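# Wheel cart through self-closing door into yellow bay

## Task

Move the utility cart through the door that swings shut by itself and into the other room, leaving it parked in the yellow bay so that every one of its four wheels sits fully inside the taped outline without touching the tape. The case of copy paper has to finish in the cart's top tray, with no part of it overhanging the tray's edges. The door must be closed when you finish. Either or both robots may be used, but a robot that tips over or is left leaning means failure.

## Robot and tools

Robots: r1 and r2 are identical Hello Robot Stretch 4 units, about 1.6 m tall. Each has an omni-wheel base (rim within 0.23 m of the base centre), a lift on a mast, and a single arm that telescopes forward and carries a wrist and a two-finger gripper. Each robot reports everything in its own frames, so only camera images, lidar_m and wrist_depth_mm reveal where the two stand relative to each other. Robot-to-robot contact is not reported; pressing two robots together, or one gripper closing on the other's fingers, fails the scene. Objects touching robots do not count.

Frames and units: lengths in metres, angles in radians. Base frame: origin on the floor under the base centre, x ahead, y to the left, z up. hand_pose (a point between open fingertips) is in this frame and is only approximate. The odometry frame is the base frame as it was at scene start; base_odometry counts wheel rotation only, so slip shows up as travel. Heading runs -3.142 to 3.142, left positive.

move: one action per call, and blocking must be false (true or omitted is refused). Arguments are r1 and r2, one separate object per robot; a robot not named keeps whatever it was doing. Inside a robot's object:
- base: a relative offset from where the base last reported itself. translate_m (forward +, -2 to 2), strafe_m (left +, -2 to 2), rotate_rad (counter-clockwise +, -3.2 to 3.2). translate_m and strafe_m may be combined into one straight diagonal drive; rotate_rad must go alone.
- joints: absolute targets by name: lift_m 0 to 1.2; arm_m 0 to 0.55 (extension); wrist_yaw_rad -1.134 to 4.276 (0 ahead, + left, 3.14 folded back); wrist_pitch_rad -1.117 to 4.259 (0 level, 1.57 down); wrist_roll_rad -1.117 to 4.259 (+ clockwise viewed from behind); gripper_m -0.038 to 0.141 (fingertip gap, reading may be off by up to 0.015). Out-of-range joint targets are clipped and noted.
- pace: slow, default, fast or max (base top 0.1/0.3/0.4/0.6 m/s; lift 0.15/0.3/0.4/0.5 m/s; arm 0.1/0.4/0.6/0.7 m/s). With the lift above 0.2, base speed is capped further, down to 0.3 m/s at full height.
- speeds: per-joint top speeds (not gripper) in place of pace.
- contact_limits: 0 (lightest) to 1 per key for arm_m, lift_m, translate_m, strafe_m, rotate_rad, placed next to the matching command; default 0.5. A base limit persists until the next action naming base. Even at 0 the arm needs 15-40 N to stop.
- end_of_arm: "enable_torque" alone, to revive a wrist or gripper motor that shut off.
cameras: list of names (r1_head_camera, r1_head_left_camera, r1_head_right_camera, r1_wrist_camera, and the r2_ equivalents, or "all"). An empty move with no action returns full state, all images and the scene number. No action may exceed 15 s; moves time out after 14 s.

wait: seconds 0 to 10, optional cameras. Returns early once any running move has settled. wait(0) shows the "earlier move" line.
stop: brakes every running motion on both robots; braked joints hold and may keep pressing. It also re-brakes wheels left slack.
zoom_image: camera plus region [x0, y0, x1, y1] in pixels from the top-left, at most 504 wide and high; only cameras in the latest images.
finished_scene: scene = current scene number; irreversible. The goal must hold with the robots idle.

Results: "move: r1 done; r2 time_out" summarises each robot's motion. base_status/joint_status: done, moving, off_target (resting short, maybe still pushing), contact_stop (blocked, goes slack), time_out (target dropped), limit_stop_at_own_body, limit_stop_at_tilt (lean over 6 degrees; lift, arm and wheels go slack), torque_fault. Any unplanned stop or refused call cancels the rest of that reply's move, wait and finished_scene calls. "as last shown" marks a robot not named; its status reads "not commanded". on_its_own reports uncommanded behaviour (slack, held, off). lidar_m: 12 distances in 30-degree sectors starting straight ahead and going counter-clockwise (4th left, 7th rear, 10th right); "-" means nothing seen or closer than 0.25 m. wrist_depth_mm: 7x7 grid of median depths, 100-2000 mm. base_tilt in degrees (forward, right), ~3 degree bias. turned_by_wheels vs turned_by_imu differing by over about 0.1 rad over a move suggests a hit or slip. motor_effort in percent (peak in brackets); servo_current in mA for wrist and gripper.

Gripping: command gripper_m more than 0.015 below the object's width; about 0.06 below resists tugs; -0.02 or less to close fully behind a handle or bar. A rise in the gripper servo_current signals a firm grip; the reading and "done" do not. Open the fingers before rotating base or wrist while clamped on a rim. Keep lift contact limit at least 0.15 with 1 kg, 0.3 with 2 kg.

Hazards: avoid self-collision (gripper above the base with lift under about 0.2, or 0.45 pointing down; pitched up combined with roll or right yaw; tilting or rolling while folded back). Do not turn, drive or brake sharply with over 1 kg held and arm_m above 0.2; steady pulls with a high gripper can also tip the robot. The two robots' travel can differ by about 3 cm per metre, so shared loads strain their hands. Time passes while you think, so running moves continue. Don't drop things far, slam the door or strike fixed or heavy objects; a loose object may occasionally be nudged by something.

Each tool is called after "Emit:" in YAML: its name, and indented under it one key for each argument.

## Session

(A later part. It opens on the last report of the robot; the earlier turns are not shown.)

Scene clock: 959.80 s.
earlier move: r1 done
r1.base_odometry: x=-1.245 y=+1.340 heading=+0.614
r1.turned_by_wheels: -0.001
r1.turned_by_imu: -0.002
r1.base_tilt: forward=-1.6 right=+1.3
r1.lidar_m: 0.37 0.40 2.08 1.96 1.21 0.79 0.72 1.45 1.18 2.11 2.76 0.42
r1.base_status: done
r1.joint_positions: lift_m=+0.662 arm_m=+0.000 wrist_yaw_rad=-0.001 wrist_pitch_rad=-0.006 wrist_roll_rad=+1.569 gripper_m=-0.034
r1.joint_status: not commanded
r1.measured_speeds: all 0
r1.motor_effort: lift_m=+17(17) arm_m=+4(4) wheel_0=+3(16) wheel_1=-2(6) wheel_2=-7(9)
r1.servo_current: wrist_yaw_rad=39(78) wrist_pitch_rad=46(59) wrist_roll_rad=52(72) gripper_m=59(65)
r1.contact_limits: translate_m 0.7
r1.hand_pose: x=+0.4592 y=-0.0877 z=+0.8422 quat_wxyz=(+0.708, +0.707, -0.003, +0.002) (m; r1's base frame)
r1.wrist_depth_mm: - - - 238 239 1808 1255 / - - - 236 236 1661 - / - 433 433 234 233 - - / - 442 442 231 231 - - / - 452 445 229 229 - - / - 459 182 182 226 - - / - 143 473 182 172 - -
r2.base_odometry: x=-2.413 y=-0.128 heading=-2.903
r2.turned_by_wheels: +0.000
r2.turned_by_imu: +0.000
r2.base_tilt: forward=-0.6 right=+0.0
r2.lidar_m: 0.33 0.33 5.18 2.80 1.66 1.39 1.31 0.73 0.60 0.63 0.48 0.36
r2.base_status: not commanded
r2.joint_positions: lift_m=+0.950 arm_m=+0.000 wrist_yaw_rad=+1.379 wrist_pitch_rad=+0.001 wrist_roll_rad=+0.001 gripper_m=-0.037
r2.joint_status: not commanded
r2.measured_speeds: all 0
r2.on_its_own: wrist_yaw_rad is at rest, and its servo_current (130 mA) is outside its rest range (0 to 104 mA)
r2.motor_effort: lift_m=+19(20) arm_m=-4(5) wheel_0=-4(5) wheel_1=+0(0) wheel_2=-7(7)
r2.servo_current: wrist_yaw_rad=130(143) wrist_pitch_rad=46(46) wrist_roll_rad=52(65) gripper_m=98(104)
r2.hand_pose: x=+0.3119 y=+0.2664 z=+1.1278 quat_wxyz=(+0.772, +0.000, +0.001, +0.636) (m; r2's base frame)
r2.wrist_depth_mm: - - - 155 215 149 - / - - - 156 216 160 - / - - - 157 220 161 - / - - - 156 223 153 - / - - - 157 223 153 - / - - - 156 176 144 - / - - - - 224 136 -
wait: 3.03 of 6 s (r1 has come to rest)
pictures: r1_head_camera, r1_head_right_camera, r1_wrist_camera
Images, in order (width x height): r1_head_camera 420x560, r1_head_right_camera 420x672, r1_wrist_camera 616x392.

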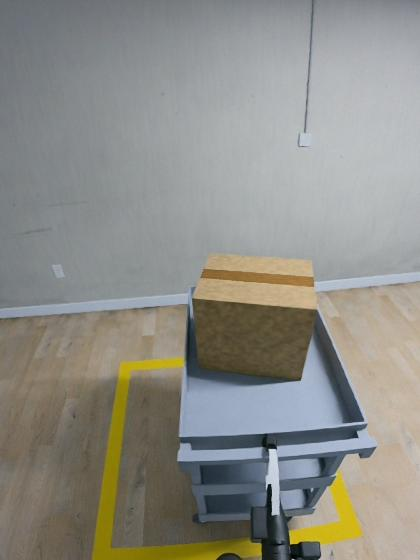

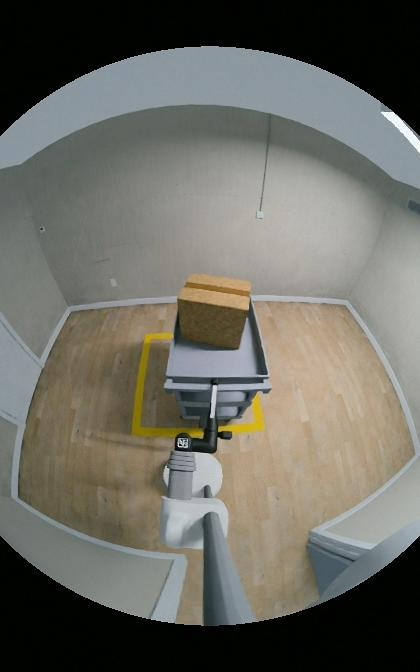

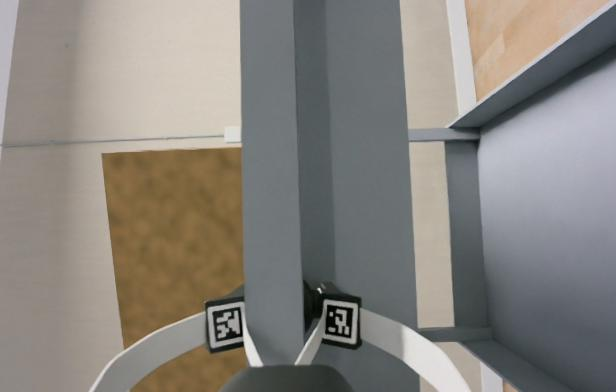

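Emit:
move:
  blocking: false
  r1: {"base":{"translate_m":0.1,"strafe_m":-0.09},"pace":"slow","contact_limits":{"translate_m":0.7}}

Emit:
wait:
  seconds: 5

Emit:
move:
  blocking: false
  r1: {"joints":{"gripper_m":0.12}}

Emit:
wait:
  seconds: 2

Emit:
move:
  blocking: false
  r1: {"base":{"translate_m":-0.3}}

Emit:
wait:
  seconds: 4

Emit:
move:
  blocking: false
  r1: {"base":{"strafe_m":-0.65}}

Emit:
wait:
  seconds: 4

Emit:
move:
  blocking: false
  r1: {"base":{"rotate_rad":0.5}}

Emit:
wait:
  seconds: 3
  cameras: ["r1_head_camera","r1_head_left_camera"]

Emit:
zoom_image:
  camera: "r1_head_camera"
  region: [0, 250, 330, 540]

Scene clock: 972.30 s.
move: r1 moving
r1.base_odometry: x=-1.231 y=+1.338 heading=+0.613
r1.turned_by_wheels: -0.001
r1.turned_by_imu: -0.001
r1.base_tilt: forward=-1.6 right=+1.3
r1.lidar_m: 0.36 0.45 2.14 1.97 1.22 0.81 0.73 1.45 1.14 2.11 2.74 0.43
r1.base_status: translate_m moving; strafe_m moving
r1.joint_positions: lift_m=+0.662 arm_m=+0.000 wrist_yaw_rad=-0.002 wrist_pitch_rad=-0.006 wrist_roll_rad=+1.569 gripper_m=-0.034
r1.joint_status: not commanded
r1.measured_speeds: translate_m=+0.038 strafe_m=-0.034 rotate_rad=-0.001 lift_m=+0.000 arm_m=+0.000 wrist_yaw_rad=-0.004 wrist_pitch_rad=+0.000 wrist_roll_rad=+0.000
r1.motor_effort: lift_m=+16(17) arm_m=+4(4) wheel_0=+12(12) wheel_1=-2(4) wheel_2=-13(13)
r1.servo_current: wrist_yaw_rad=39(59) wrist_pitch_rad=52(52) wrist_roll_rad=52(59) gripper_m=52(59)
r1.contact_limits: translate_m 0.7
r1.hand_pose: x=+0.4591 y=-0.0879 z=+0.8422 quat_wxyz=(+0.708, +0.707, -0.003, +0.002) (m; r1's base frame)
r1.wrist_depth_mm: - - - 240 239 1756 1308 / - - - 238 236 1661 - / - - 433 235 233 - - / - 442 442 232 232 - - / - 449 452 229 229 - - / - 459 182 183 225 - - / - 143 466 179 172 - -
r2.base_odometry: x=-2.413 y=-0.128 heading=-2.903
r2.turned_by_wheels: +0.000
r2.turned_by_imu: +0.000
r2.base_tilt: forward=-0.7 right=+0.1
r2.lidar_m: 0.32 0.33 5.16 2.77 1.63 1.40 1.29 0.71 0.63 0.61 0.46 0.33
r2.base_status: not commanded
r2.joint_positions: lift_m=+0.950 arm_m=+0.000 wrist_yaw_rad=+1.379 wrist_pitch_rad=+0.001 wrist_roll_rad=+0.001 gripper_m=-0.037
r2.joint_status: not commanded
r2.measured_speeds: all 0
r2.motor_effort: lift_m=+19(20) arm_m=-4(5) wheel_0=-4(5) wheel_1=+0(0) wheel_2=-7(7)
r2.servo_current: wrist_yaw_rad=130(130) wrist_pitch_rad=33(39) wrist_roll_rad=52(65) gripper_m=91(104)
r2.hand_pose: x=+0.3119 y=+0.2664 z=+1.1278 quat_wxyz=(+0.772, +0.000, +0.001, +0.636) (m; r2's base frame)
r2.wrist_depth_mm: - - - 155 213 148 - / - - - 156 218 159 - / - - - 156 220 161 - / - - - 156 222 153 - / - - - 157 224 153 - / - - - 157 176 144 - / - - - - 224 135 -
pictures: none

Scene clock: 974.37 s.
earlier move: r1 done
r1.base_odometry: x=-1.111 y=+1.324 heading=+0.613
r1.turned_by_wheels: +0.000
r1.turned_by_imu: -0.002
r1.base_tilt: forward=-1.6 right=+1.3
r1.lidar_m: 0.37 0.43 2.21 2.05 1.36 0.91 0.85 1.23 1.16 2.30 2.70 0.45
r1.base_status: done
r1.joint_positions: lift_m=+0.662 arm_m=+0.000 wrist_yaw_rad=-0.004 wrist_pitch_rad=-0.006 wrist_roll_rad=+1.569 gripper_m=-0.034
r1.joint_status: not commanded
r1.measured_speeds: all 0
r1.motor_effort: lift_m=+17(17) arm_m=+4(4) wheel_0=+0(12) wheel_1=-3(5) wheel_2=-8(13)
r1.servo_current: wrist_yaw_rad=39(72) wrist_pitch_rad=52(59) wrist_roll_rad=46(65) gripper_m=52(59)
r1.contact_limits: translate_m 0.7
r1.hand_pose: x=+0.4589 y=-0.0886 z=+0.8422 quat_wxyz=(+0.708, +0.707, -0.004, +0.001) (m; r1's base frame)
r1.wrist_depth_mm: - - - 254 254 1618 1205 / - - - 248 246 1708 - / - - - 240 243 - - / - 445 442 236 236 - - / - 445 449 229 230 - - / - 452 182 182 225 - - / - 142 459 182 219 - -
r2.base_odometry: x=-2.413 y=-0.128 heading=-2.903
r2.turned_by_wheels: +0.000
r2.turned_by_imu: +0.000
r2.base_tilt: forward=-0.6 right=+0.1
r2.lidar_m: 0.34 0.35 5.16 2.80 1.64 1.40 1.27 0.75 0.62 0.62 0.46 0.38
r2.base_status: not commanded
r2.joint_positions: lift_m=+0.950 arm_m=+0.000 wrist_yaw_rad=+1.379 wrist_pitch_rad=+0.001 wrist_roll_rad=+0.001 gripper_m=-0.037
r2.joint_status: not commanded
r2.measured_speeds: all 0
r2.on_its_own: wrist_yaw_rad is at rest, and its servo_current (137 mA) is outside its rest range (0 to 104 mA)
r2.motor_effort: lift_m=+19(20) arm_m=-4(5) wheel_0=-4(5) wheel_1=+0(0) wheel_2=-6(7)
r2.servo_current: wrist_yaw_rad=137(143) wrist_pitch_rad=39(46) wrist_roll_rad=52(65) gripper_m=98(104)
r2.hand_pose: x=+0.3119 y=+0.2664 z=+1.1278 quat_wxyz=(+0.772, +0.000, +0.001, +0.636) (m; r2's base frame)
r2.wrist_depth_mm: - - - 155 214 149 - / - - - 156 216 160 - / - - - 156 220 161 - / - - - 156 222 153 - / - - - 157 223 153 - / - - - 157 176 145 - / - - - - 224 136 -
wait: 2.07 of 5 s (r1 has come to rest)
pictures: none

Scene clock: 974.87 s.
move: r1 moving
r1.base_odometry: x=-1.111 y=+1.324 heading=+0.613
r1.turned_by_wheels: +0.000
r1.turned_by_imu: +0.000
r1.base_tilt: forward=-1.6 right=+1.3
r1.lidar_m: 0.36 1.99 2.20 2.05 1.37 0.90 0.85 1.22 1.14 2.31 2.67 0.45
r1.base_status: not commanded
r1.joint_positions: lift_m=+0.662 arm_m=+0.000 wrist_yaw_rad=-0.004 wrist_pitch_rad=-0.006 wrist_roll_rad=+1.569 gripper_m=-0.009
r1.joint_status: gripper_m moving
r1.measured_speeds: all 0
r1.motor_effort: lift_m=+17(17) arm_m=+4(4) wheel_0=+0(1) wheel_1=-3(4) wheel_2=-8(8)
r1.servo_current: wrist_yaw_rad=52(59) wrist_pitch_rad=59(59) wrist_roll_rad=52(52) gripper_m=78(78)
r1.contact_limits: translate_m 0.7
r1.hand_pose: x=+0.4589 y=-0.0887 z=+0.8422 quat_wxyz=(+0.708, +0.707, -0.004, +0.001) (m; r1's base frame)
r1.wrist_depth_mm: - - - 258 258 1708 1229 / - - - 252 251 1708 - / - - - 244 246 - - / - 452 449 238 239 - - / - 452 452 234 235 - - / - 459 185 187 229 - - / - 145 455 163 158 - -
r2.base_odometry: x=-2.413 y=-0.128 heading=-2.903
r2.turned_by_wheels: +0.000
r2.turned_by_imu: +0.000
r2.base_tilt: forward=-0.6 right=+0.1
r2.lidar_m: 0.33 0.34 5.18 2.81 1.65 1.40 1.29 0.75 0.62 0.61 0.45 0.35
r2.base_status: not commanded
r2.joint_positions: lift_m=+0.950 arm_m=+0.000 wrist_yaw_rad=+1.379 wrist_pitch_rad=+0.001 wrist_roll_rad=+0.001 gripper_m=-0.037
r2.joint_status: not commanded
r2.measured_speeds: all 0
r2.motor_effort: lift_m=+19(20) arm_m=-5(5) wheel_0=-4(4) wheel_1=+0(0) wheel_2=-6(7)
r2.servo_current: wrist_yaw_rad=111(137) wrist_pitch_rad=39(46) wrist_roll_rad=65(65) gripper_m=98(98)
r2.hand_pose: x=+0.3119 y=+0.2664 z=+1.1278 quat_wxyz=(+0.772, +0.000, +0.001, +0.636) (m; r2's base frame)
r2.wrist_depth_mm: - - - 155 213 149 - / - - - 156 216 160 - / - - - 156 220 161 - / - - - 157 222 153 - / - - - 157 224 153 - / - - - 157 176 144 - / - - - - 224 136 -
pictures: none

Scene clock: 976.63 s.
earlier move: r1 done
r1.base_odometry: x=-1.111 y=+1.324 heading=+0.613
r1.turned_by_wheels: +0.000
r1.turned_by_imu: +0.000
r1.base_tilt: forward=-1.6 right=+1.3
r1.lidar_m: 0.37 1.97 2.15 2.05 1.37 0.89 0.85 1.22 1.16 2.32 2.69 0.45
r1.base_status: not commanded
r1.joint_positions: lift_m=+0.662 arm_m=+0.000 wrist_yaw_rad=-0.004 wrist_pitch_rad=-0.006 wrist_roll_rad=+1.569 gripper_m=+0.120
r1.joint_status: all done
r1.measured_speeds: all 0
r1.motor_effort: lift_m=+17(17) arm_m=+4(4) wheel_0=+0(1) wheel_1=-3(4) wheel_2=-8(8)
r1.servo_current: wrist_yaw_rad=52(72) wrist_pitch_rad=52(59) wrist_roll_rad=52(65) gripper_m=33(111)
r1.contact_limits: translate_m 0.7
r1.hand_pose: x=+0.4589 y=-0.0887 z=+0.8422 quat_wxyz=(+0.708, +0.707, -0.004, +0.001) (m; r1's base frame)
r1.wrist_depth_mm: - - - 262 262 1661 1229 / - - - 255 254 1661 - / - - - 249 249 - - / - 455 452 242 242 - - / - 459 452 236 238 - - / - 462 189 186 231 - - / - 140 462 158 156 - -
r2.base_odometry: x=-2.413 y=-0.128 heading=-2.903
r2.turned_by_wheels: +0.000
r2.turned_by_imu: +0.000
r2.base_tilt: forward=-0.7 right=+0.1
r2.lidar_m: 0.32 0.35 5.17 2.81 1.61 1.39 1.26 0.76 0.62 0.61 0.46 0.34
r2.base_status: not commanded
r2.joint_positions: lift_m=+0.950 arm_m=+0.000 wrist_yaw_rad=+1.379 wrist_pitch_rad=+0.001 wrist_roll_rad=+0.001 gripper_m=-0.037
r2.joint_status: not commanded
r2.measured_speeds: all 0
r2.on_its_own: wrist_yaw_rad is at rest, and its servo_current (124 mA) is outside its rest range (0 to 104 mA)
r2.motor_effort: lift_m=+19(20) arm_m=-4(5) wheel_0=-5(5) wheel_1=+0(1) wheel_2=-7(7)
r2.servo_current: wrist_yaw_rad=124(137) wrist_pitch_rad=52(52) wrist_roll_rad=52(65) gripper_m=98(104)
r2.hand_pose: x=+0.3119 y=+0.2664 z=+1.1278 quat_wxyz=(+0.772, +0.000, +0.001, +0.636) (m; r2's base frame)
r2.wrist_depth_mm: - - - 155 215 148 - / - - - 156 217 160 - / - - - 157 220 162 - / - - - 157 222 153 - / - - - 157 223 153 - / - - - 157 176 144 - / - - - - 224 136 -
wait: 1.77 of 2 s (r1 has come to rest)
pictures: none

Scene clock: 977.13 s.
move: r1 moving
r1.base_odometry: x=-1.137 y=+1.306 heading=+0.613
r1.turned_by_wheels: +0.000
r1.turned_by_imu: -0.001
r1.base_tilt: forward=-1.6 right=+1.3
r1.lidar_m: 0.40 2.02 2.17 2.04 1.32 0.85 0.82 1.22 1.14 2.19 2.69 0.48
r1.base_status: translate_m moving
r1.joint_positions: lift_m=+0.662 arm_m=+0.000 wrist_yaw_rad=-0.002 wrist_pitch_rad=+0.000 wrist_roll_rad=+1.569 gripper_m=+0.120
r1.joint_status: not commanded
r1.measured_speeds: translate_m=-0.121 strafe_m=+0.000 rotate_rad=-0.001 lift_m=+0.000 arm_m=+0.000 wrist_yaw_rad=+0.000 wrist_pitch_rad=+0.000 wrist_roll_rad=+0.000
r1.motor_effort: lift_m=+17(17) arm_m=+4(4) wheel_0=-7(10) wheel_1=-5(8) wheel_2=+8(8)
r1.servo_current: wrist_yaw_rad=46(65) wrist_pitch_rad=33(52) wrist_roll_rad=39(65) gripper_m=46(46)
r1.hand_pose: x=+0.4591 y=-0.0881 z=+0.8404 quat_wxyz=(+0.708, +0.707, -0.001, -0.001) (m; r1's base frame)
r1.wrist_depth_mm: - - - - 273 1576 - / - - - - 268 1808 - / - 462 462 263 265 - - / - 466 466 260 260 - - / - 477 477 255 255 - - / - 202 211 249 198 196 - / - 185 492 147 248 - -
r2.base_odometry: x=-2.413 y=-0.128 heading=-2.903
r2.turned_by_wheels: +0.000
r2.turned_by_imu: +0.000
r2.base_tilt: forward=-0.7 right=+0.1
r2.lidar_m: 0.34 0.34 5.18 2.81 1.64 1.41 1.31 0.75 0.63 0.63 0.46 0.35
r2.base_status: not commanded
r2.joint_positions: lift_m=+0.950 arm_m=+0.000 wrist_yaw_rad=+1.379 wrist_pitch_rad=+0.001 wrist_roll_rad=+0.001 gripper_m=-0.037
r2.joint_status: not commanded
r2.measured_speeds: all 0
r2.motor_effort: lift_m=+19(19) arm_m=-4(5) wheel_0=-4(5) wheel_1=+0(0) wheel_2=-7(7)
r2.servo_current: wrist_yaw_rad=117(130) wrist_pitch_rad=39(46) wrist_roll_rad=52(59) gripper_m=98(98)
r2.hand_pose: x=+0.3119 y=+0.2664 z=+1.1278 quat_wxyz=(+0.772, +0.000, +0.001, +0.636) (m; r2's base frame)
r2.wrist_depth_mm: - - - 155 214 149 - / - - - 156 216 160 - / - - - 156 220 161 - / - - - 156 222 153 - / - - - 157 223 154 - / - - - 157 176 144 - / - - - - 224 136 -
pictures: none

Scene clock: 979.10 s.
earlier move: r1 done
r1.base_odometry: x=-1.357 y=+1.151 heading=+0.613
r1.turned_by_wheels: +0.000
r1.turned_by_imu: +0.000
r1.base_tilt: forward=-1.6 right=+1.2
r1.lidar_m: 0.66 2.26 2.19 2.03 0.87 0.55 0.58 1.39 0.96 1.50 2.72 0.72
r1.base_status: done
r1.joint_positions: lift_m=+0.662 arm_m=+0.000 wrist_yaw_rad=-0.002 wrist_pitch_rad=+0.000 wrist_roll_rad=+1.569 gripper_m=+0.120
r1.joint_status: not commanded
r1.measured_speeds: all 0
r1.motor_effort: lift_m=+17(17) arm_m=+4(4) wheel_0=-1(10) wheel_1=-1(8) wheel_2=-2(10)
r1.servo_current: wrist_yaw_rad=59(72) wrist_pitch_rad=33(52) wrist_roll_rad=72(72) gripper_m=39(52)
r1.hand_pose: x=+0.4591 y=-0.0881 z=+0.8404 quat_wxyz=(+0.708, +0.707, -0.001, -0.001) (m; r1's base frame)
r1.wrist_depth_mm: - - - - - 1661 1182 / - - - 559 - 580 574 / - - - 549 - - 549 / - - 741 535 - - 539 / - - 750 517 - - 530 / - 203 750 512 198 213 517 / - 139 - 144 512 512 512
r2.base_odometry: x=-2.413 y=-0.128 heading=-2.903
r2.turned_by_wheels: +0.000
r2.turned_by_imu: +0.000
r2.base_tilt: forward=-0.7 right=+0.1
r2.lidar_m: 0.31 0.36 5.17 2.81 1.64 1.39 1.30 0.75 0.62 0.63 0.45 0.33
r2.base_status: not commanded
r2.joint_positions: lift_m=+0.950 arm_m=+0.000 wrist_yaw_rad=+1.379 wrist_pitch_rad=+0.001 wrist_roll_rad=+0.001 gripper_m=-0.037
r2.joint_status: not commanded
r2.measured_speeds: all 0
r2.on_its_own: wrist_yaw_rad is at rest, and its servo_current (124 mA) is outside its rest range (0 to 104 mA)
r2.motor_effort: lift_m=+19(20) arm_m=-4(5) wheel_0=-4(5) wheel_1=+0(0) wheel_2=-7(7)
r2.servo_current: wrist_yaw_rad=124(137) wrist_pitch_rad=39(46) wrist_roll_rad=46(65) gripper_m=98(104)
r2.hand_pose: x=+0.3119 y=+0.2664 z=+1.1278 quat_wxyz=(+0.772, +0.000, +0.001, +0.636) (m; r2's base frame)
r2.wrist_depth_mm: - - - 154 215 149 - / - - - 156 217 159 - / - - - 157 220 161 - / - - - 156 222 153 - / - - - 157 223 153 - / - - - 157 176 144 - / - - - - 224 136 -
wait: 1.97 of 4 s (r1 has come to rest)
pictures: none

Scene clock: 979.60 s.
move: r1 moving
r1.base_odometry: x=-1.336 y=+1.122 heading=+0.613
r1.turned_by_wheels: +0.000
r1.turned_by_imu: +0.000
r1.base_tilt: forward=-1.6 right=+1.3
r1.lidar_m: 0.66 2.28 2.25 2.07 0.84 0.57 0.60 1.31 0.96 1.47 2.68 0.74
r1.base_status: strafe_m moving
r1.joint_positions: lift_m=+0.662 arm_m=+0.000 wrist_yaw_rad=-0.002 wrist_pitch_rad=+0.000 wrist_roll_rad=+1.569 gripper_m=+0.120
r1.joint_status: not commanded
r1.measured_speeds: translate_m=-0.001 strafe_m=-0.140 rotate_rad=+0.004 lift_m=+0.000 arm_m=+0.000 wrist_yaw_rad=+0.000 wrist_pitch_rad=+0.000 wrist_roll_rad=+0.000
r1.motor_effort: lift_m=+17(17) arm_m=+4(4) wheel_0=+10(11) wheel_1=-8(10) wheel_2=+0(2)
r1.servo_current: wrist_yaw_rad=33(65) wrist_pitch_rad=39(46) wrist_roll_rad=46(65) gripper_m=39(46)
r1.hand_pose: x=+0.4591 y=-0.0881 z=+0.8404 quat_wxyz=(+0.708, +0.707, -0.001, -0.001) (m; r1's base frame)
r1.wrist_depth_mm: - - - - - 1661 1182 / - - - 559 - 1430 564 / - - - 544 - - 554 / - - 741 539 - - 539 / - - 741 530 - - 530 / - 203 750 512 197 213 525 / - 139 - 145 - - -
r2.base_odometry: x=-2.413 y=-0.128 heading=-2.903
r2.turned_by_wheels: +0.000
r2.turned_by_imu: +0.000
r2.base_tilt: forward=-0.6 right=+0.1
r2.lidar_m: 0.34 0.35 5.19 2.82 1.66 1.38 1.27 0.73 0.62 0.63 0.43 0.34
r2.base_status: not commanded
r2.joint_positions: lift_m=+0.950 arm_m=+0.000 wrist_yaw_rad=+1.379 wrist_pitch_rad=+0.001 wrist_roll_rad=+0.001 gripper_m=-0.037
r2.joint_status: not commanded
r2.measured_speeds: all 0
r2.motor_effort: lift_m=+20(20) arm_m=-4(5) wheel_0=-4(5) wheel_1=+0(0) wheel_2=-7(7)
r2.servo_current: wrist_yaw_rad=124(130) wrist_pitch_rad=33(46) wrist_roll_rad=39(52) gripper_m=91(104)
r2.hand_pose: x=+0.3119 y=+0.2664 z=+1.1278 quat_wxyz=(+0.772, +0.000, +0.001, +0.636) (m; r2's base frame)
r2.wrist_depth_mm: - - - 155 214 149 - / - - - 156 216 160 - / - - - 156 220 161 - / - - - 156 222 153 - / - - - 157 223 153 - / - - - 157 176 144 - / - - - - 224 135 -
pictures: none

Scene clock: 982.60 s.
earlier move: r1 done
r1.base_odometry: x=-0.983 y=+0.620 heading=+0.613
r1.turned_by_wheels: +0.000
r1.turned_by_imu: -0.003
r1.base_tilt: forward=-1.6 right=+1.3
r1.lidar_m: 1.42 0.79 0.95 2.68 0.96 3.54 - 0.47 0.60 1.30 2.07 2.51
r1.base_status: done
r1.joint_positions: lift_m=+0.662 arm_m=+0.000 wrist_yaw_rad=-0.002 wrist_pitch_rad=+0.000 wrist_roll_rad=+1.569 gripper_m=+0.120
r1.joint_status: not commanded
r1.measured_speeds: all 0
r1.motor_effort: lift_m=+17(17) arm_m=+4(4) wheel_0=+1(12) wheel_1=+1(11) wheel_2=-1(2)
r1.servo_current: wrist_yaw_rad=39(78) wrist_pitch_rad=39(52) wrist_roll_rad=52(65) gripper_m=39(46)
r1.hand_pose: x=+0.4591 y=-0.0881 z=+0.8404 quat_wxyz=(+0.708, +0.707, -0.001, -0.001) (m; r1's base frame)
r1.wrist_depth_mm: - - - - - 1661 1182 / - - - - - 1661 1182 / - - - - - 1708 1229 / - - - - - 1708 1229 / - - - - - 1756 1229 / - - - - - 212 1255 / - - - 145 - 1756 1138
r2.base_odometry: x=-2.413 y=-0.128 heading=-2.903
r2.turned_by_wheels: +0.000
r2.turned_by_imu: +0.000
r2.base_tilt: forward=-0.7 right=+0.1
r2.lidar_m: 0.33 0.35 5.16 2.82 1.63 1.40 1.29 0.74 0.63 0.63 0.45 0.34
r2.base_status: not commanded
r2.joint_positions: lift_m=+0.950 arm_m=+0.000 wrist_yaw_rad=+1.379 wrist_pitch_rad=+0.001 wrist_roll_rad=+0.001 gripper_m=-0.037
r2.joint_status: not commanded
r2.measured_speeds: all 0
r2.on_its_own: wrist_yaw_rad is at rest, and its servo_current (130 mA) is outside its rest range (0 to 104 mA)
r2.motor_effort: lift_m=+19(20) arm_m=-4(5) wheel_0=-4(5) wheel_1=+0(0) wheel_2=-7(7)
r2.servo_current: wrist_yaw_rad=130(143) wrist_pitch_rad=39(46) wrist_roll_rad=46(59) gripper_m=91(104)
r2.hand_pose: x=+0.3119 y=+0.2664 z=+1.1278 quat_wxyz=(+0.772, +0.000, +0.001, +0.636) (m; r2's base frame)
r2.wrist_depth_mm: - - - 154 213 149 - / - - - 156 217 160 - / - - - 156 220 161 - / - - - 156 222 153 - / - - - 157 224 153 - / - - - 156 176 144 - / - - - - 224 136 -
wait: 3.00 of 4 s (r1 has come to rest)
pictures: none

Scene clock: 983.10 s.
move: r1 moving
r1.base_odometry: x=-0.983 y=+0.620 heading=+0.865
r1.turned_by_wheels: +0.252
r1.turned_by_imu: +0.253
r1.base_tilt: forward=-1.6 right=+1.3
r1.lidar_m: 0.80 0.80 2.70 1.23 0.95 4.47 0.46 0.49 0.78 2.03 2.21 2.34
r1.base_status: rotate_rad moving
r1.joint_positions: lift_m=+0.662 arm_m=+0.000 wrist_yaw_rad=-0.002 wrist_pitch_rad=+0.000 wrist_roll_rad=+1.569 gripper_m=+0.120
r1.joint_status: not commanded
r1.measured_speeds: translate_m=-0.001 strafe_m=+0.000 rotate_rad=+0.978 lift_m=+0.000 arm_m=+0.000 wrist_yaw_rad=+0.000 wrist_pitch_rad=+0.000 wrist_roll_rad=+0.000
r1.motor_effort: lift_m=+17(17) arm_m=+4(4) wheel_0=-6(9) wheel_1=-6(8) wheel_2=-7(7)
r1.servo_current: wrist_yaw_rad=52(72) wrist_pitch_rad=39(46) wrist_roll_rad=59(65) gripper_m=46(46)
r1.hand_pose: x=+0.4591 y=-0.0881 z=+0.8404 quat_wxyz=(+0.708, +0.707, -0.001, -0.001) (m; r1's base frame)
r1.wrist_depth_mm: - - - - - 1708 1182 / - - - - - 1756 1182 / - - - - - 1708 1205 / - - - - - 1756 1229 / - - - - - 1808 1160 / - - - - 210 214 - / - - 904 144 - - -
r2.base_odometry: x=-2.413 y=-0.128 heading=-2.903
r2.turned_by_wheels: +0.000
r2.turned_by_imu: +0.000
r2.base_tilt: forward=-0.7 right=+0.1
r2.lidar_m: 0.34 0.34 5.17 2.84 1.64 1.38 1.26 0.74 0.63 0.64 0.43 0.34
r2.base_status: not commanded
r2.joint_positions: lift_m=+0.950 arm_m=+0.000 wrist_yaw_rad=+1.379 wrist_pitch_rad=+0.001 wrist_roll_rad=+0.001 gripper_m=-0.037
r2.joint_status: not commanded
r2.measured_speeds: all 0
r2.motor_effort: lift_m=+20(20) arm_m=-4(5) wheel_0=-5(5) wheel_1=+0(0) wheel_2=-7(7)
r2.servo_current: wrist_yaw_rad=124(137) wrist_pitch_rad=46(46) wrist_roll_rad=39(52) gripper_m=91(104)
r2.hand_pose: x=+0.3119 y=+0.2664 z=+1.1278 quat_wxyz=(+0.772, +0.000, +0.001, +0.636) (m; r2's base frame)
r2.wrist_depth_mm: - - - 155 215 149 - / - - - 156 216 160 - / - - - 156 220 161 - / - - - 156 221 153 - / - - - 157 223 153 - / - - - 157 176 144 - / - - - - 224 136 -
pictures: none

Scene clock: 983.90 s.
earlier move: r1 done
r1.base_odometry: x=-0.983 y=+0.620 heading=+1.113
r1.turned_by_wheels: +0.247
r1.turned_by_imu: +0.249
r1.base_tilt: forward=-1.6 right=+1.3
r1.lidar_m: 0.76 0.94 2.67 0.93 3.46 6.40 0.48 0.57 1.21 2.08 2.54 2.33
r1.base_status: done
r1.joint_positions: lift_m=+0.662 arm_m=+0.000 wrist_yaw_rad=-0.002 wrist_pitch_rad=+0.000 wrist_roll_rad=+1.569 gripper_m=+0.120
r1.joint_status: not commanded
r1.measured_speeds: all 0
r1.motor_effort: lift_m=+17(17) arm_m=+4(4) wheel_0=-2(9) wheel_1=-2(8) wheel_2=+1(7)
r1.servo_current: wrist_yaw_rad=46(72) wrist_pitch_rad=33(52) wrist_roll_rad=65(65) gripper_m=39(52)
r1.hand_pose: x=+0.4591 y=-0.0880 z=+0.8404 quat_wxyz=(+0.708, +0.707, -0.001, -0.001) (m; r1's base frame)
r1.wrist_depth_mm: - - - - - 1618 1182 / - - - - - 1756 1160 / - - - - - 1661 1160 / - - 960 778 - - - / - - 854 564 - 634 - / - - 917 661 1138 213 - / - - - 145 - 732 1308
r2.base_odometry: x=-2.413 y=-0.128 heading=-2.903
r2.turned_by_wheels: +0.000
r2.turned_by_imu: +0.000
r2.base_tilt: forward=-0.7 right=+0.1
r2.lidar_m: 0.33 0.35 5.19 2.80 1.62 1.36 1.30 0.74 0.63 0.62 0.45 0.35
r2.base_status: not commanded
r2.joint_positions: lift_m=+0.950 arm_m=+0.000 wrist_yaw_rad=+1.379 wrist_pitch_rad=+0.001 wrist_roll_rad=+0.001 gripper_m=-0.037
r2.joint_status: not commanded
r2.measured_speeds: all 0
r2.on_its_own: wrist_yaw_rad is at rest, and its servo_current (117 mA) is outside its rest range (0 to 104 mA)
r2.motor_effort: lift_m=+19(20) arm_m=-4(5) wheel_0=-5(5) wheel_1=+0(0) wheel_2=-7(7)
r2.servo_current: wrist_yaw_rad=117(137) wrist_pitch_rad=39(46) wrist_roll_rad=39(59) gripper_m=104(104)
r2.hand_pose: x=+0.3119 y=+0.2664 z=+1.1278 quat_wxyz=(+0.772, +0.000, +0.001, +0.636) (m; r2's base frame)
r2.wrist_depth_mm: - - - 154 214 149 - / - - - 156 216 159 - / - - - 156 220 161 - / - - - 157 222 153 - / - - - 157 223 153 - / - - - 157 176 144 - / - - - - 224 136 -
wait: 0.80 of 3 s (r1 has come to rest)
pictures: r1_head_camera, r1_head_left_camera
Images, in order (width x height): r1_head_camera 420x560, r1_head_left_camera 420x672.

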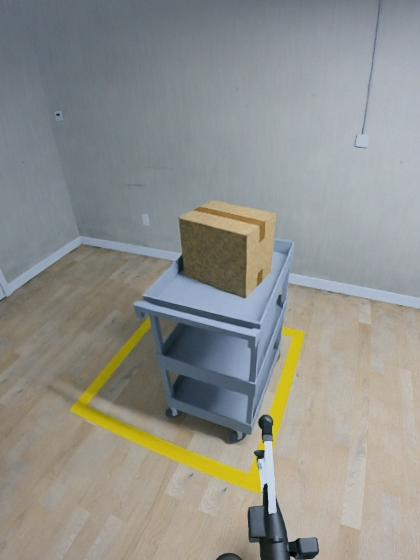

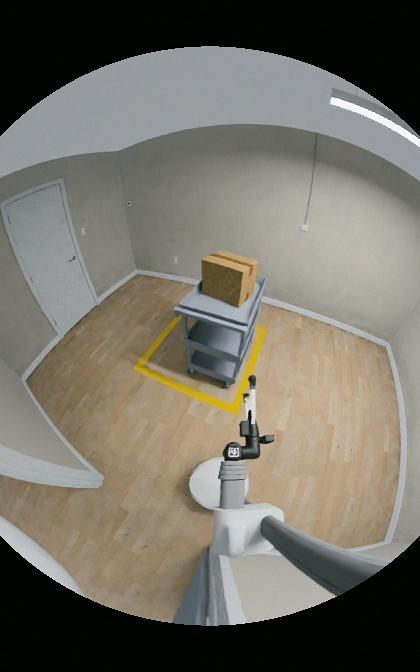

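Scaled by 1.527 from the camera's 420x560 image, which has a finer 600x800 frame.

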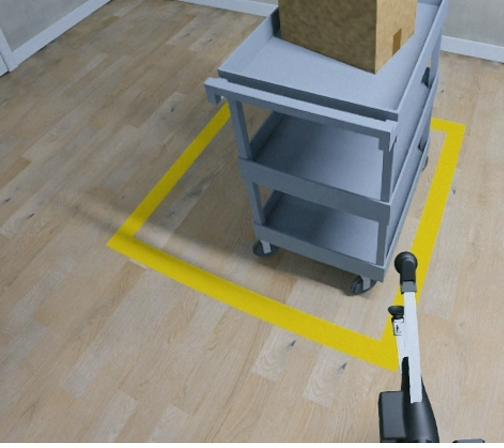

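Emit:
move:
  blocking: false
  r1: {"base":{"strafe_m":-0.72},"joints":{"gripper_m":-0.02,"wrist_roll_rad":0.0,"lift_m":0.65}}

Emit:
wait:
  seconds: 1.8

Emit:
wait:
  seconds: 3

Emit:
move:
  blocking: false
  r1: {"base":{"rotate_rad":1.28}}

Emit:
wait:
  seconds: 3

Emit:
move:
  blocking: false
  r1: {"base":{"strafe_m":-0.9}}

Emit:
wait:
  seconds: 5
  cameras: ["r1_head_camera","r1_head_left_camera","r1_wrist_camera"]

Emit:
zoom_image:
  camera: "r1_head_camera"
  region: [0, 200, 420, 540]

Scene clock: 1005.83 s.
move: r1 moving
r1.base_odometry: x=-0.950 y=+0.604 heading=+1.113
r1.turned_by_wheels: +0.000
r1.turned_by_imu: +0.000
r1.base_tilt: forward=-1.6 right=+1.3
r1.lidar_m: 0.76 0.95 2.72 0.98 3.48 6.39 0.47 0.58 1.26 2.07 2.52 2.31
r1.base_status: strafe_m moving
r1.joint_positions: lift_m=+0.650 arm_m=+0.000 wrist_yaw_rad=-0.002 wrist_pitch_rad=+0.000 wrist_roll_rad=+0.988 gripper_m=+0.106
r1.joint_status: lift_m moving; wrist_roll_rad moving; gripper_m moving
r1.measured_speeds: translate_m=+0.001 strafe_m=-0.140 rotate_rad=-0.004 lift_m=+0.000 arm_m=+0.000 wrist_yaw_rad=+0.000 wrist_pitch_rad=+0.000 wrist_roll_rad=-1.819
r1.motor_effort: lift_m=+12(15) arm_m=+4(4) wheel_0=+7(10) wheel_1=-10(10) wheel_2=+1(1)
r1.servo_current: wrist_yaw_rad=33(59) wrist_pitch_rad=39(46) wrist_roll_rad=104(111) gripper_m=72(85)
r1.hand_pose: x=+0.4591 y=-0.0880 z=+0.8287 quat_wxyz=(+0.880, +0.474, +0.000, -0.001) (m; r1's base frame)
r1.wrist_depth_mm: - - - - - - - / - - - - - - 1708 / - - - - - - 1576 / - - 854 878 - 1983 1366 / - - 917 615 - 1576 1182 / - - 574 - 195 216 1098 / - - 661 142 - 621 -
r2.base_odometry: x=-2.413 y=-0.128 heading=-2.903
r2.turned_by_wheels: +0.000
r2.turned_by_imu: +0.000
r2.base_tilt: forward=-0.6 right=+0.1
r2.lidar_m: 0.33 0.33 5.17 2.80 1.62 1.40 1.29 0.74 0.62 0.63 0.46 0.36
r2.base_status: not commanded
r2.joint_positions: lift_m=+0.950 arm_m=+0.000 wrist_yaw_rad=+1.379 wrist_pitch_rad=+0.001 wrist_roll_rad=+0.001 gripper_m=-0.037
r2.joint_status: not commanded
r2.measured_speeds: all 0
r2.motor_effort: lift_m=+19(20) arm_m=-4(5) wheel_0=-4(5) wheel_1=+0(0) wheel_2=-7(7)
r2.servo_current: wrist_yaw_rad=117(137) wrist_pitch_rad=39(46) wrist_roll_rad=39(59) gripper_m=91(98)
r2.hand_pose: x=+0.3119 y=+0.2664 z=+1.1278 quat_wxyz=(+0.772, +0.000, +0.001, +0.636) (m; r2's base frame)
r2.wrist_depth_mm: - - - 155 214 149 - / - - - 156 217 160 - / - - - 156 220 161 - / - - - 156 222 153 - / - - - 157 224 153 - / - - - 156 176 144 - / - - - - 224 135 -
pictures: none

Scene clock: 1007.63 s.
earlier move: r1 moving
r1.base_odometry: x=-0.503 y=+0.383 heading=+1.113
r1.turned_by_wheels: +0.000
r1.turned_by_imu: -0.003
r1.base_tilt: forward=-1.6 right=+1.3
r1.lidar_m: 1.17 0.90 3.16 1.46 0.72 0.63 0.65 0.81 1.54 1.56 1.94 2.11
r1.base_status: strafe_m moving
r1.joint_positions: lift_m=+0.650 arm_m=+0.000 wrist_yaw_rad=-0.002 wrist_pitch_rad=+0.000 wrist_roll_rad=+0.002 gripper_m=-0.019
r1.joint_status: all done
r1.measured_speeds: translate_m=+0.000 strafe_m=-0.299 rotate_rad=+0.003 lift_m=+0.000 arm_m=+0.000 wrist_yaw_rad=+0.000 wrist_pitch_rad=+0.000 wrist_roll_rad=+0.000
r1.motor_effort: lift_m=+13(15) arm_m=+4(4) wheel_0=+6(11) wheel_1=-4(11) wheel_2=+0(2)
r1.servo_current: wrist_yaw_rad=39(78) wrist_pitch_rad=46(46) wrist_roll_rad=46(117) gripper_m=59(137)
r1.hand_pose: x=+0.4591 y=-0.0880 z=+0.8287 quat_wxyz=(+1.000, +0.001, +0.000, -0.001) (m; r1's base frame)
r1.wrist_depth_mm: - - - - - - - / - - - - - - - / 878 991 - - - - - / 866 931 - - - - - / - - - - - - - / - - 1060 198 170 - - / - 139 180 180 144 - -
r2.base_odometry: x=-2.413 y=-0.128 heading=-2.903
r2.turned_by_wheels: +0.000
r2.turned_by_imu: +0.000
r2.base_tilt: forward=-0.7 right=+0.1
r2.lidar_m: 0.35 0.35 5.14 2.79 1.61 1.38 1.27 0.74 0.61 0.63 0.46 0.34
r2.base_status: not commanded
r2.joint_positions: lift_m=+0.950 arm_m=+0.000 wrist_yaw_rad=+1.379 wrist_pitch_rad=+0.001 wrist_roll_rad=+0.001 gripper_m=-0.037
r2.joint_status: not commanded
r2.measured_speeds: all 0
r2.motor_effort: lift_m=+19(20) arm_m=-5(5) wheel_0=-4(5) wheel_1=+0(0) wheel_2=-7(7)
r2.servo_current: wrist_yaw_rad=124(137) wrist_pitch_rad=39(52) wrist_roll_rad=46(59) gripper_m=98(104)
r2.hand_pose: x=+0.3119 y=+0.2664 z=+1.1278 quat_wxyz=(+0.772, +0.000, +0.001, +0.636) (m; r2's base frame)
r2.wrist_depth_mm: - - - 154 214 149 - / - - - 156 216 159 - / - - - 156 219 161 - / - - - 156 222 153 - / - - - 157 223 153 - / - - - 156 176 144 - / - - - - 224 136 -
wait: 1.80 s; no rest
pictures: none

Scene clock: 1009.07 s.
earlier move: r1 done
r1.base_odometry: x=-0.337 y=+0.301 heading=+1.113
r1.turned_by_wheels: +0.000
r1.turned_by_imu: -0.001
r1.base_tilt: forward=-1.6 right=+1.3
r1.lidar_m: 2.08 0.98 1.26 1.64 0.78 0.71 0.73 0.89 1.38 1.38 1.73 2.06
r1.base_status: done
r1.joint_positions: lift_m=+0.650 arm_m=+0.000 wrist_yaw_rad=-0.002 wrist_pitch_rad=+0.000 wrist_roll_rad=+0.002 gripper_m=-0.019
r1.joint_status: all done
r1.measured_speeds: all 0
r1.motor_effort: lift_m=+13(15) arm_m=+4(4) wheel_0=+2(11) wheel_1=-1(11) wheel_2=+0(2)
r1.servo_current: wrist_yaw_rad=46(78) wrist_pitch_rad=39(46) wrist_roll_rad=46(117) gripper_m=52(137)
r1.hand_pose: x=+0.4591 y=-0.0880 z=+0.8287 quat_wxyz=(+1.000, +0.001, +0.000, -0.001) (m; r1's base frame)
r1.wrist_depth_mm: - - - - - - - / - - - - - - - / 976 - - - - - - / 946 - - - - - - / - - - - - - - / - - - 198 169 - - / - 1138 180 166 144 - -
r2.base_odometry: x=-2.413 y=-0.128 heading=-2.903
r2.turned_by_wheels: +0.000
r2.turned_by_imu: +0.000
r2.base_tilt: forward=-0.7 right=+0.1
r2.lidar_m: 0.32 0.37 5.19 2.80 1.61 1.39 1.27 0.73 0.63 0.62 0.45 0.36
r2.base_status: not commanded
r2.joint_positions: lift_m=+0.950 arm_m=+0.000 wrist_yaw_rad=+1.379 wrist_pitch_rad=+0.001 wrist_roll_rad=+0.001 gripper_m=-0.037
r2.joint_status: not commanded
r2.measured_speeds: all 0
r2.on_its_own: wrist_yaw_rad is at rest, and its servo_current (117 mA) is outside its rest range (0 to 104 mA)
r2.motor_effort: lift_m=+19(20) arm_m=-4(5) wheel_0=-5(5) wheel_1=+0(0) wheel_2=-7(7)
r2.servo_current: wrist_yaw_rad=117(137) wrist_pitch_rad=26(52) wrist_roll_rad=46(59) gripper_m=98(104)
r2.hand_pose: x=+0.3119 y=+0.2664 z=+1.1278 quat_wxyz=(+0.772, +0.000, +0.001, +0.636) (m; r2's base frame)
r2.wrist_depth_mm: - - - 155 214 149 - / - - - 156 217 160 - / - - - 156 220 162 - / - - - 156 222 153 - / - - - 157 223 154 - / - - - 157 176 144 - / - - - - 224 135 -
wait: 1.43 of 3 s (r1 has come to rest)
pictures: none

Scene clock: 1009.57 s.
move: r1 moving
r1.base_odometry: x=-0.337 y=+0.301 heading=+1.365
r1.turned_by_wheels: +0.253
r1.turned_by_imu: +0.253
r1.base_tilt: forward=-1.6 right=+1.2
r1.lidar_m: 1.11 0.98 2.09 1.65 0.72 0.68 0.77 1.17 1.38 1.49 2.10 2.06
r1.base_status: rotate_rad moving
r1.joint_positions: lift_m=+0.650 arm_m=+0.000 wrist_yaw_rad=-0.002 wrist_pitch_rad=+0.000 wrist_roll_rad=+0.002 gripper_m=-0.019
r1.joint_status: not commanded
r1.measured_speeds: translate_m=-0.001 strafe_m=+0.000 rotate_rad=+0.976 lift_m=+0.000 arm_m=+0.000 wrist_yaw_rad=+0.000 wrist_pitch_rad=+0.000 wrist_roll_rad=+0.000
r1.motor_effort: lift_m=+13(13) arm_m=+4(4) wheel_0=-6(8) wheel_1=-5(7) wheel_2=-7(7)
r1.servo_current: wrist_yaw_rad=52(59) wrist_pitch_rad=39(46) wrist_roll_rad=52(59) gripper_m=52(59)
r1.hand_pose: x=+0.4591 y=-0.0880 z=+0.8287 quat_wxyz=(+1.000, +0.001, +0.000, -0.001) (m; r1's base frame)
r1.wrist_depth_mm: - - - - - - - / - - - - - - - / - 1008 - - - - - / 1138 991 - - - - - / - - - - - - - / 1205 - 187 199 170 - - / - 133 179 184 144 - -
r2.base_odometry: x=-2.413 y=-0.128 heading=-2.903
r2.turned_by_wheels: +0.000
r2.turned_by_imu: +0.000
r2.base_tilt: forward=-0.7 right=+0.1
r2.lidar_m: 0.33 0.32 5.18 2.81 1.65 1.38 1.28 0.74 0.62 0.63 0.47 0.35
r2.base_status: not commanded
r2.joint_positions: lift_m=+0.950 arm_m=+0.000 wrist_yaw_rad=+1.379 wrist_pitch_rad=+0.001 wrist_roll_rad=+0.001 gripper_m=-0.037
r2.joint_status: not commanded
r2.measured_speeds: all 0
r2.motor_effort: lift_m=+19(20) arm_m=-4(5) wheel_0=-5(5) wheel_1=+0(0) wheel_2=-6(7)
r2.servo_current: wrist_yaw_rad=130(137) wrist_pitch_rad=39(46) wrist_roll_rad=39(52) gripper_m=104(104)
r2.hand_pose: x=+0.3119 y=+0.2664 z=+1.1278 quat_wxyz=(+0.772, +0.000, +0.001, +0.636) (m; r2's base frame)
r2.wrist_depth_mm: - - - 155 214 149 - / - - - 156 217 160 - / - - - 157 219 161 - / - - - 156 222 153 - / - - - 157 221 153 - / - - - 156 176 144 - / - - - - 224 135 -
pictures: none

Scene clock: 1010.97 s.
earlier move: r1 done
r1.base_odometry: x=-0.337 y=+0.301 heading=+2.393
r1.turned_by_wheels: +1.027
r1.turned_by_imu: +1.033
r1.base_tilt: forward=-1.6 right=+1.3
r1.lidar_m: 2.24 1.64 0.74 0.68 0.78 1.10 1.36 1.45 2.15 2.07 1.13 0.99
r1.base_status: done
r1.joint_positions: lift_m=+0.650 arm_m=+0.000 wrist_yaw_rad=-0.002 wrist_pitch_rad=+0.000 wrist_roll_rad=+0.002 gripper_m=-0.019
r1.joint_status: not commanded
r1.measured_speeds: all 0
r1.motor_effort: lift_m=+13(14) arm_m=+4(4) wheel_0=-1(10) wheel_1=+0(8) wheel_2=+0(9)
r1.servo_current: wrist_yaw_rad=39(72) wrist_pitch_rad=46(46) wrist_roll_rad=46(65) gripper_m=52(59)
r1.hand_pose: x=+0.4591 y=-0.0879 z=+0.8286 quat_wxyz=(+1.000, +0.001, +0.000, -0.001) (m; r1's base frame)
r1.wrist_depth_mm: - - - - - - - / - 1336 - - - - - / - 1336 - - - - - / - 1308 - - - - - / - 1336 - - - - - / - 1308 - 198 - - - / - 1308 180 183 154 1863 -
r2.base_odometry: x=-2.413 y=-0.128 heading=-2.903
r2.turned_by_wheels: +0.000
r2.turned_by_imu: +0.000
r2.base_tilt: forward=-0.7 right=+0.1
r2.lidar_m: 0.34 0.35 5.16 2.81 1.60 1.40 1.31 0.74 0.63 0.64 0.46 0.35
r2.base_status: not commanded
r2.joint_positions: lift_m=+0.950 arm_m=+0.000 wrist_yaw_rad=+1.379 wrist_pitch_rad=+0.001 wrist_roll_rad=+0.001 gripper_m=-0.037
r2.joint_status: not commanded
r2.measured_speeds: all 0
r2.on_its_own: wrist_yaw_rad is at rest, and its servo_current (117 mA) is outside its rest range (0 to 104 mA)
r2.motor_effort: lift_m=+19(20) arm_m=-4(5) wheel_0=-4(5) wheel_1=+0(0) wheel_2=-7(7)
r2.servo_current: wrist_yaw_rad=117(137) wrist_pitch_rad=33(46) wrist_roll_rad=46(59) gripper_m=98(104)
r2.hand_pose: x=+0.3119 y=+0.2664 z=+1.1278 quat_wxyz=(+0.772, +0.000, +0.001, +0.636) (m; r2's base frame)
r2.wrist_depth_mm: - - - 155 214 149 - / - - - 156 217 160 - / - - - 156 220 161 - / - - - 157 221 153 - / - - - 157 223 153 - / - - - 157 176 144 - / - - - - 225 136 -
wait: 1.40 of 3 s (r1 has come to rest)
pictures: none

Scene clock: 1011.47 s.
move: r1 moving
r1.base_odometry: x=-0.312 y=+0.328 heading=+2.393
r1.turned_by_wheels: +0.000
r1.turned_by_imu: +0.000
r1.base_tilt: forward=-1.6 right=+1.3
r1.lidar_m: 2.37 1.66 0.77 0.74 0.78 1.19 1.38 1.46 2.07 2.03 1.14 0.97
r1.base_status: strafe_m moving
r1.joint_positions: lift_m=+0.650 arm_m=+0.000 wrist_yaw_rad=-0.002 wrist_pitch_rad=+0.000 wrist_roll_rad=+0.002 gripper_m=-0.019
r1.joint_status: not commanded
r1.measured_speeds: translate_m=-0.001 strafe_m=-0.141 rotate_rad=+0.004 lift_m=+0.000 arm_m=+0.000 wrist_yaw_rad=+0.000 wrist_pitch_rad=+0.000 wrist_roll_rad=+0.000
r1.motor_effort: lift_m=+13(14) arm_m=+4(4) wheel_0=+9(10) wheel_1=-8(10) wheel_2=+0(1)
r1.servo_current: wrist_yaw_rad=46(59) wrist_pitch_rad=33(52) wrist_roll_rad=39(59) gripper_m=59(59)
r1.hand_pose: x=+0.4591 y=-0.0879 z=+0.8286 quat_wxyz=(+1.000, +0.001, +0.000, -0.001) (m; r1's base frame)
r1.wrist_depth_mm: - - - - - - - / - - - - - - - / - - - - - - - / - - - - - - - / - 1308 - - - - - / - 1366 - 198 - - - / - 140 180 184 154 1808 -
r2.base_odometry: x=-2.413 y=-0.128 heading=-2.903
r2.turned_by_wheels: +0.000
r2.turned_by_imu: +0.000
r2.base_tilt: forward=-0.6 right=+0.1
r2.lidar_m: 0.34 0.33 5.17 2.81 1.65 1.39 1.28 0.74 0.63 0.62 0.48 0.36
r2.base_status: not commanded
r2.joint_positions: lift_m=+0.950 arm_m=+0.000 wrist_yaw_rad=+1.379 wrist_pitch_rad=+0.001 wrist_roll_rad=+0.001 gripper_m=-0.037
r2.joint_status: not commanded
r2.measured_speeds: all 0
r2.motor_effort: lift_m=+19(20) arm_m=-4(5) wheel_0=-5(5) wheel_1=+0(0) wheel_2=-6(7)
r2.servo_current: wrist_yaw_rad=137(137) wrist_pitch_rad=39(46) wrist_roll_rad=46(52) gripper_m=98(104)
r2.hand_pose: x=+0.3119 y=+0.2664 z=+1.1278 quat_wxyz=(+0.772, +0.000, +0.001, +0.636) (m; r2's base frame)
r2.wrist_depth_mm: - - - 155 214 149 - / - - - 156 217 160 - / - - - 156 220 161 - / - - - 156 222 153 - / - - - 157 223 153 - / - - - 156 177 144 - / - - - - 224 136 -
pictures: none

Scene clock: 1015.30 s.
earlier move: r1 done
r1.base_odometry: x=+0.276 y=+0.960 heading=+2.392
r1.turned_by_wheels: +0.000
r1.turned_by_imu: -0.007
r1.base_tilt: forward=-1.6 right=+1.2
r1.lidar_m: 0.76 0.83 1.64 1.59 1.71 1.48 1.42 1.54 1.19 1.16 1.24 0.79
r1.base_status: done
r1.joint_positions: lift_m=+0.650 arm_m=+0.000 wrist_yaw_rad=-0.002 wrist_pitch_rad=+0.000 wrist_roll_rad=+0.002 gripper_m=-0.019
r1.joint_status: not commanded
r1.measured_speeds: all 0
r1.motor_effort: lift_m=+13(14) arm_m=+4(4) wheel_0=-1(11) wheel_1=-1(10) wheel_2=+0(2)
r1.servo_current: wrist_yaw_rad=52(65) wrist_pitch_rad=39(52) wrist_roll_rad=59(72) gripper_m=52(59)
r1.hand_pose: x=+0.4591 y=-0.0879 z=+0.8286 quat_wxyz=(+1.000, +0.001, +0.000, -0.001) (m; r1's base frame)
r1.wrist_depth_mm: - - - - - - - / - - - 640 - - - / - - 668 640 - - - / - - 676 634 - - - / - 585 580 564 559 - - / - - 189 199 - - - / - 591 163 147 144 1921 1808
r2.base_odometry: x=-2.413 y=-0.128 heading=-2.903
r2.turned_by_wheels: +0.000
r2.turned_by_imu: +0.001
r2.base_tilt: forward=-0.6 right=+0.1
r2.lidar_m: 0.34 0.35 5.17 2.84 1.62 1.40 1.28 0.72 0.62 0.61 0.45 0.35
r2.base_status: not commanded
r2.joint_positions: lift_m=+0.950 arm_m=+0.000 wrist_yaw_rad=+1.379 wrist_pitch_rad=+0.001 wrist_roll_rad=+0.001 gripper_m=-0.037
r2.joint_status: not commanded
r2.measured_speeds: all 0
r2.on_its_own: wrist_yaw_rad is at rest, and its servo_current (124 mA) is outside its rest range (0 to 104 mA)
r2.motor_effort: lift_m=+19(20) arm_m=-4(5) wheel_0=-5(5) wheel_1=+0(1) wheel_2=-7(7)
r2.servo_current: wrist_yaw_rad=124(143) wrist_pitch_rad=39(52) wrist_roll_rad=46(59) gripper_m=98(104)
r2.hand_pose: x=+0.3119 y=+0.2664 z=+1.1278 quat_wxyz=(+0.772, +0.000, +0.001, +0.636) (m; r2's base frame)
r2.wrist_depth_mm: - - - 155 214 149 - / - - - 156 217 160 - / - - - 156 220 161 - / - - - 156 222 153 - / - - - 157 224 153 - / - - - 157 176 144 - / - - - - 224 136 -
wait: 3.83 of 5 s (r1 has come to rest)
pictures: r1_head_camera, r1_head_left_camera, r1_wrist_camera
Images, in order (width x height): r1_head_camera 420x560, r1_head_left_camera 420x672, r1_wrist_camera 616x392.

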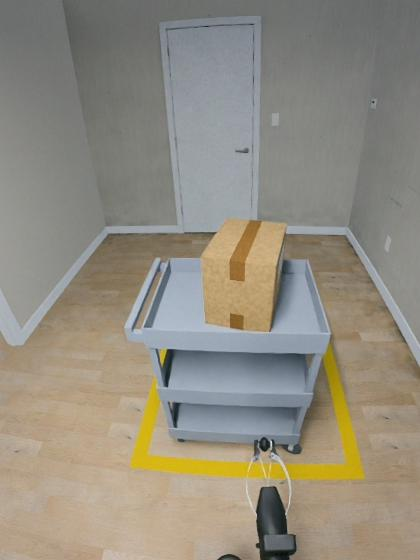

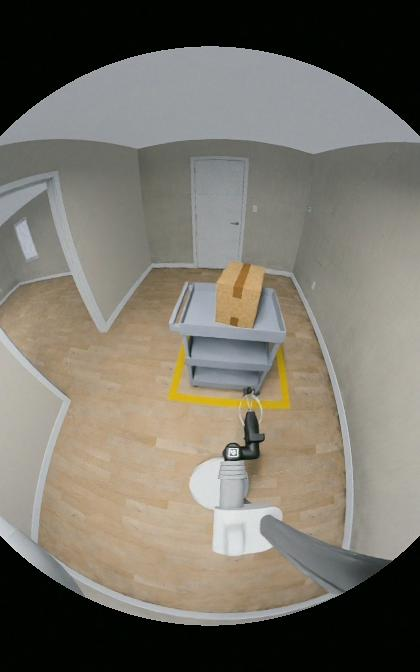

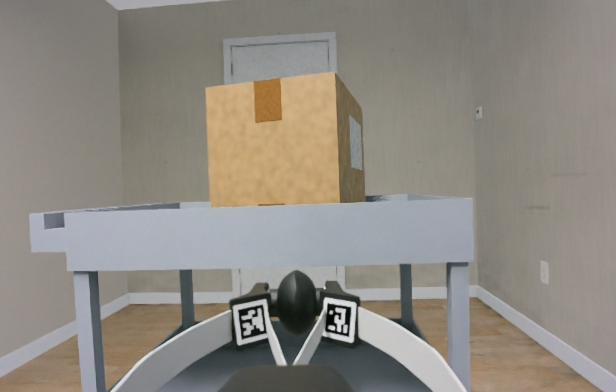

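Scaled by 1.200 from the camera's 420x560 image, which has a finer 600x800 frame.

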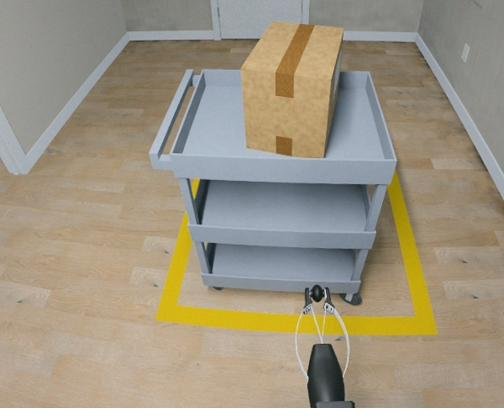

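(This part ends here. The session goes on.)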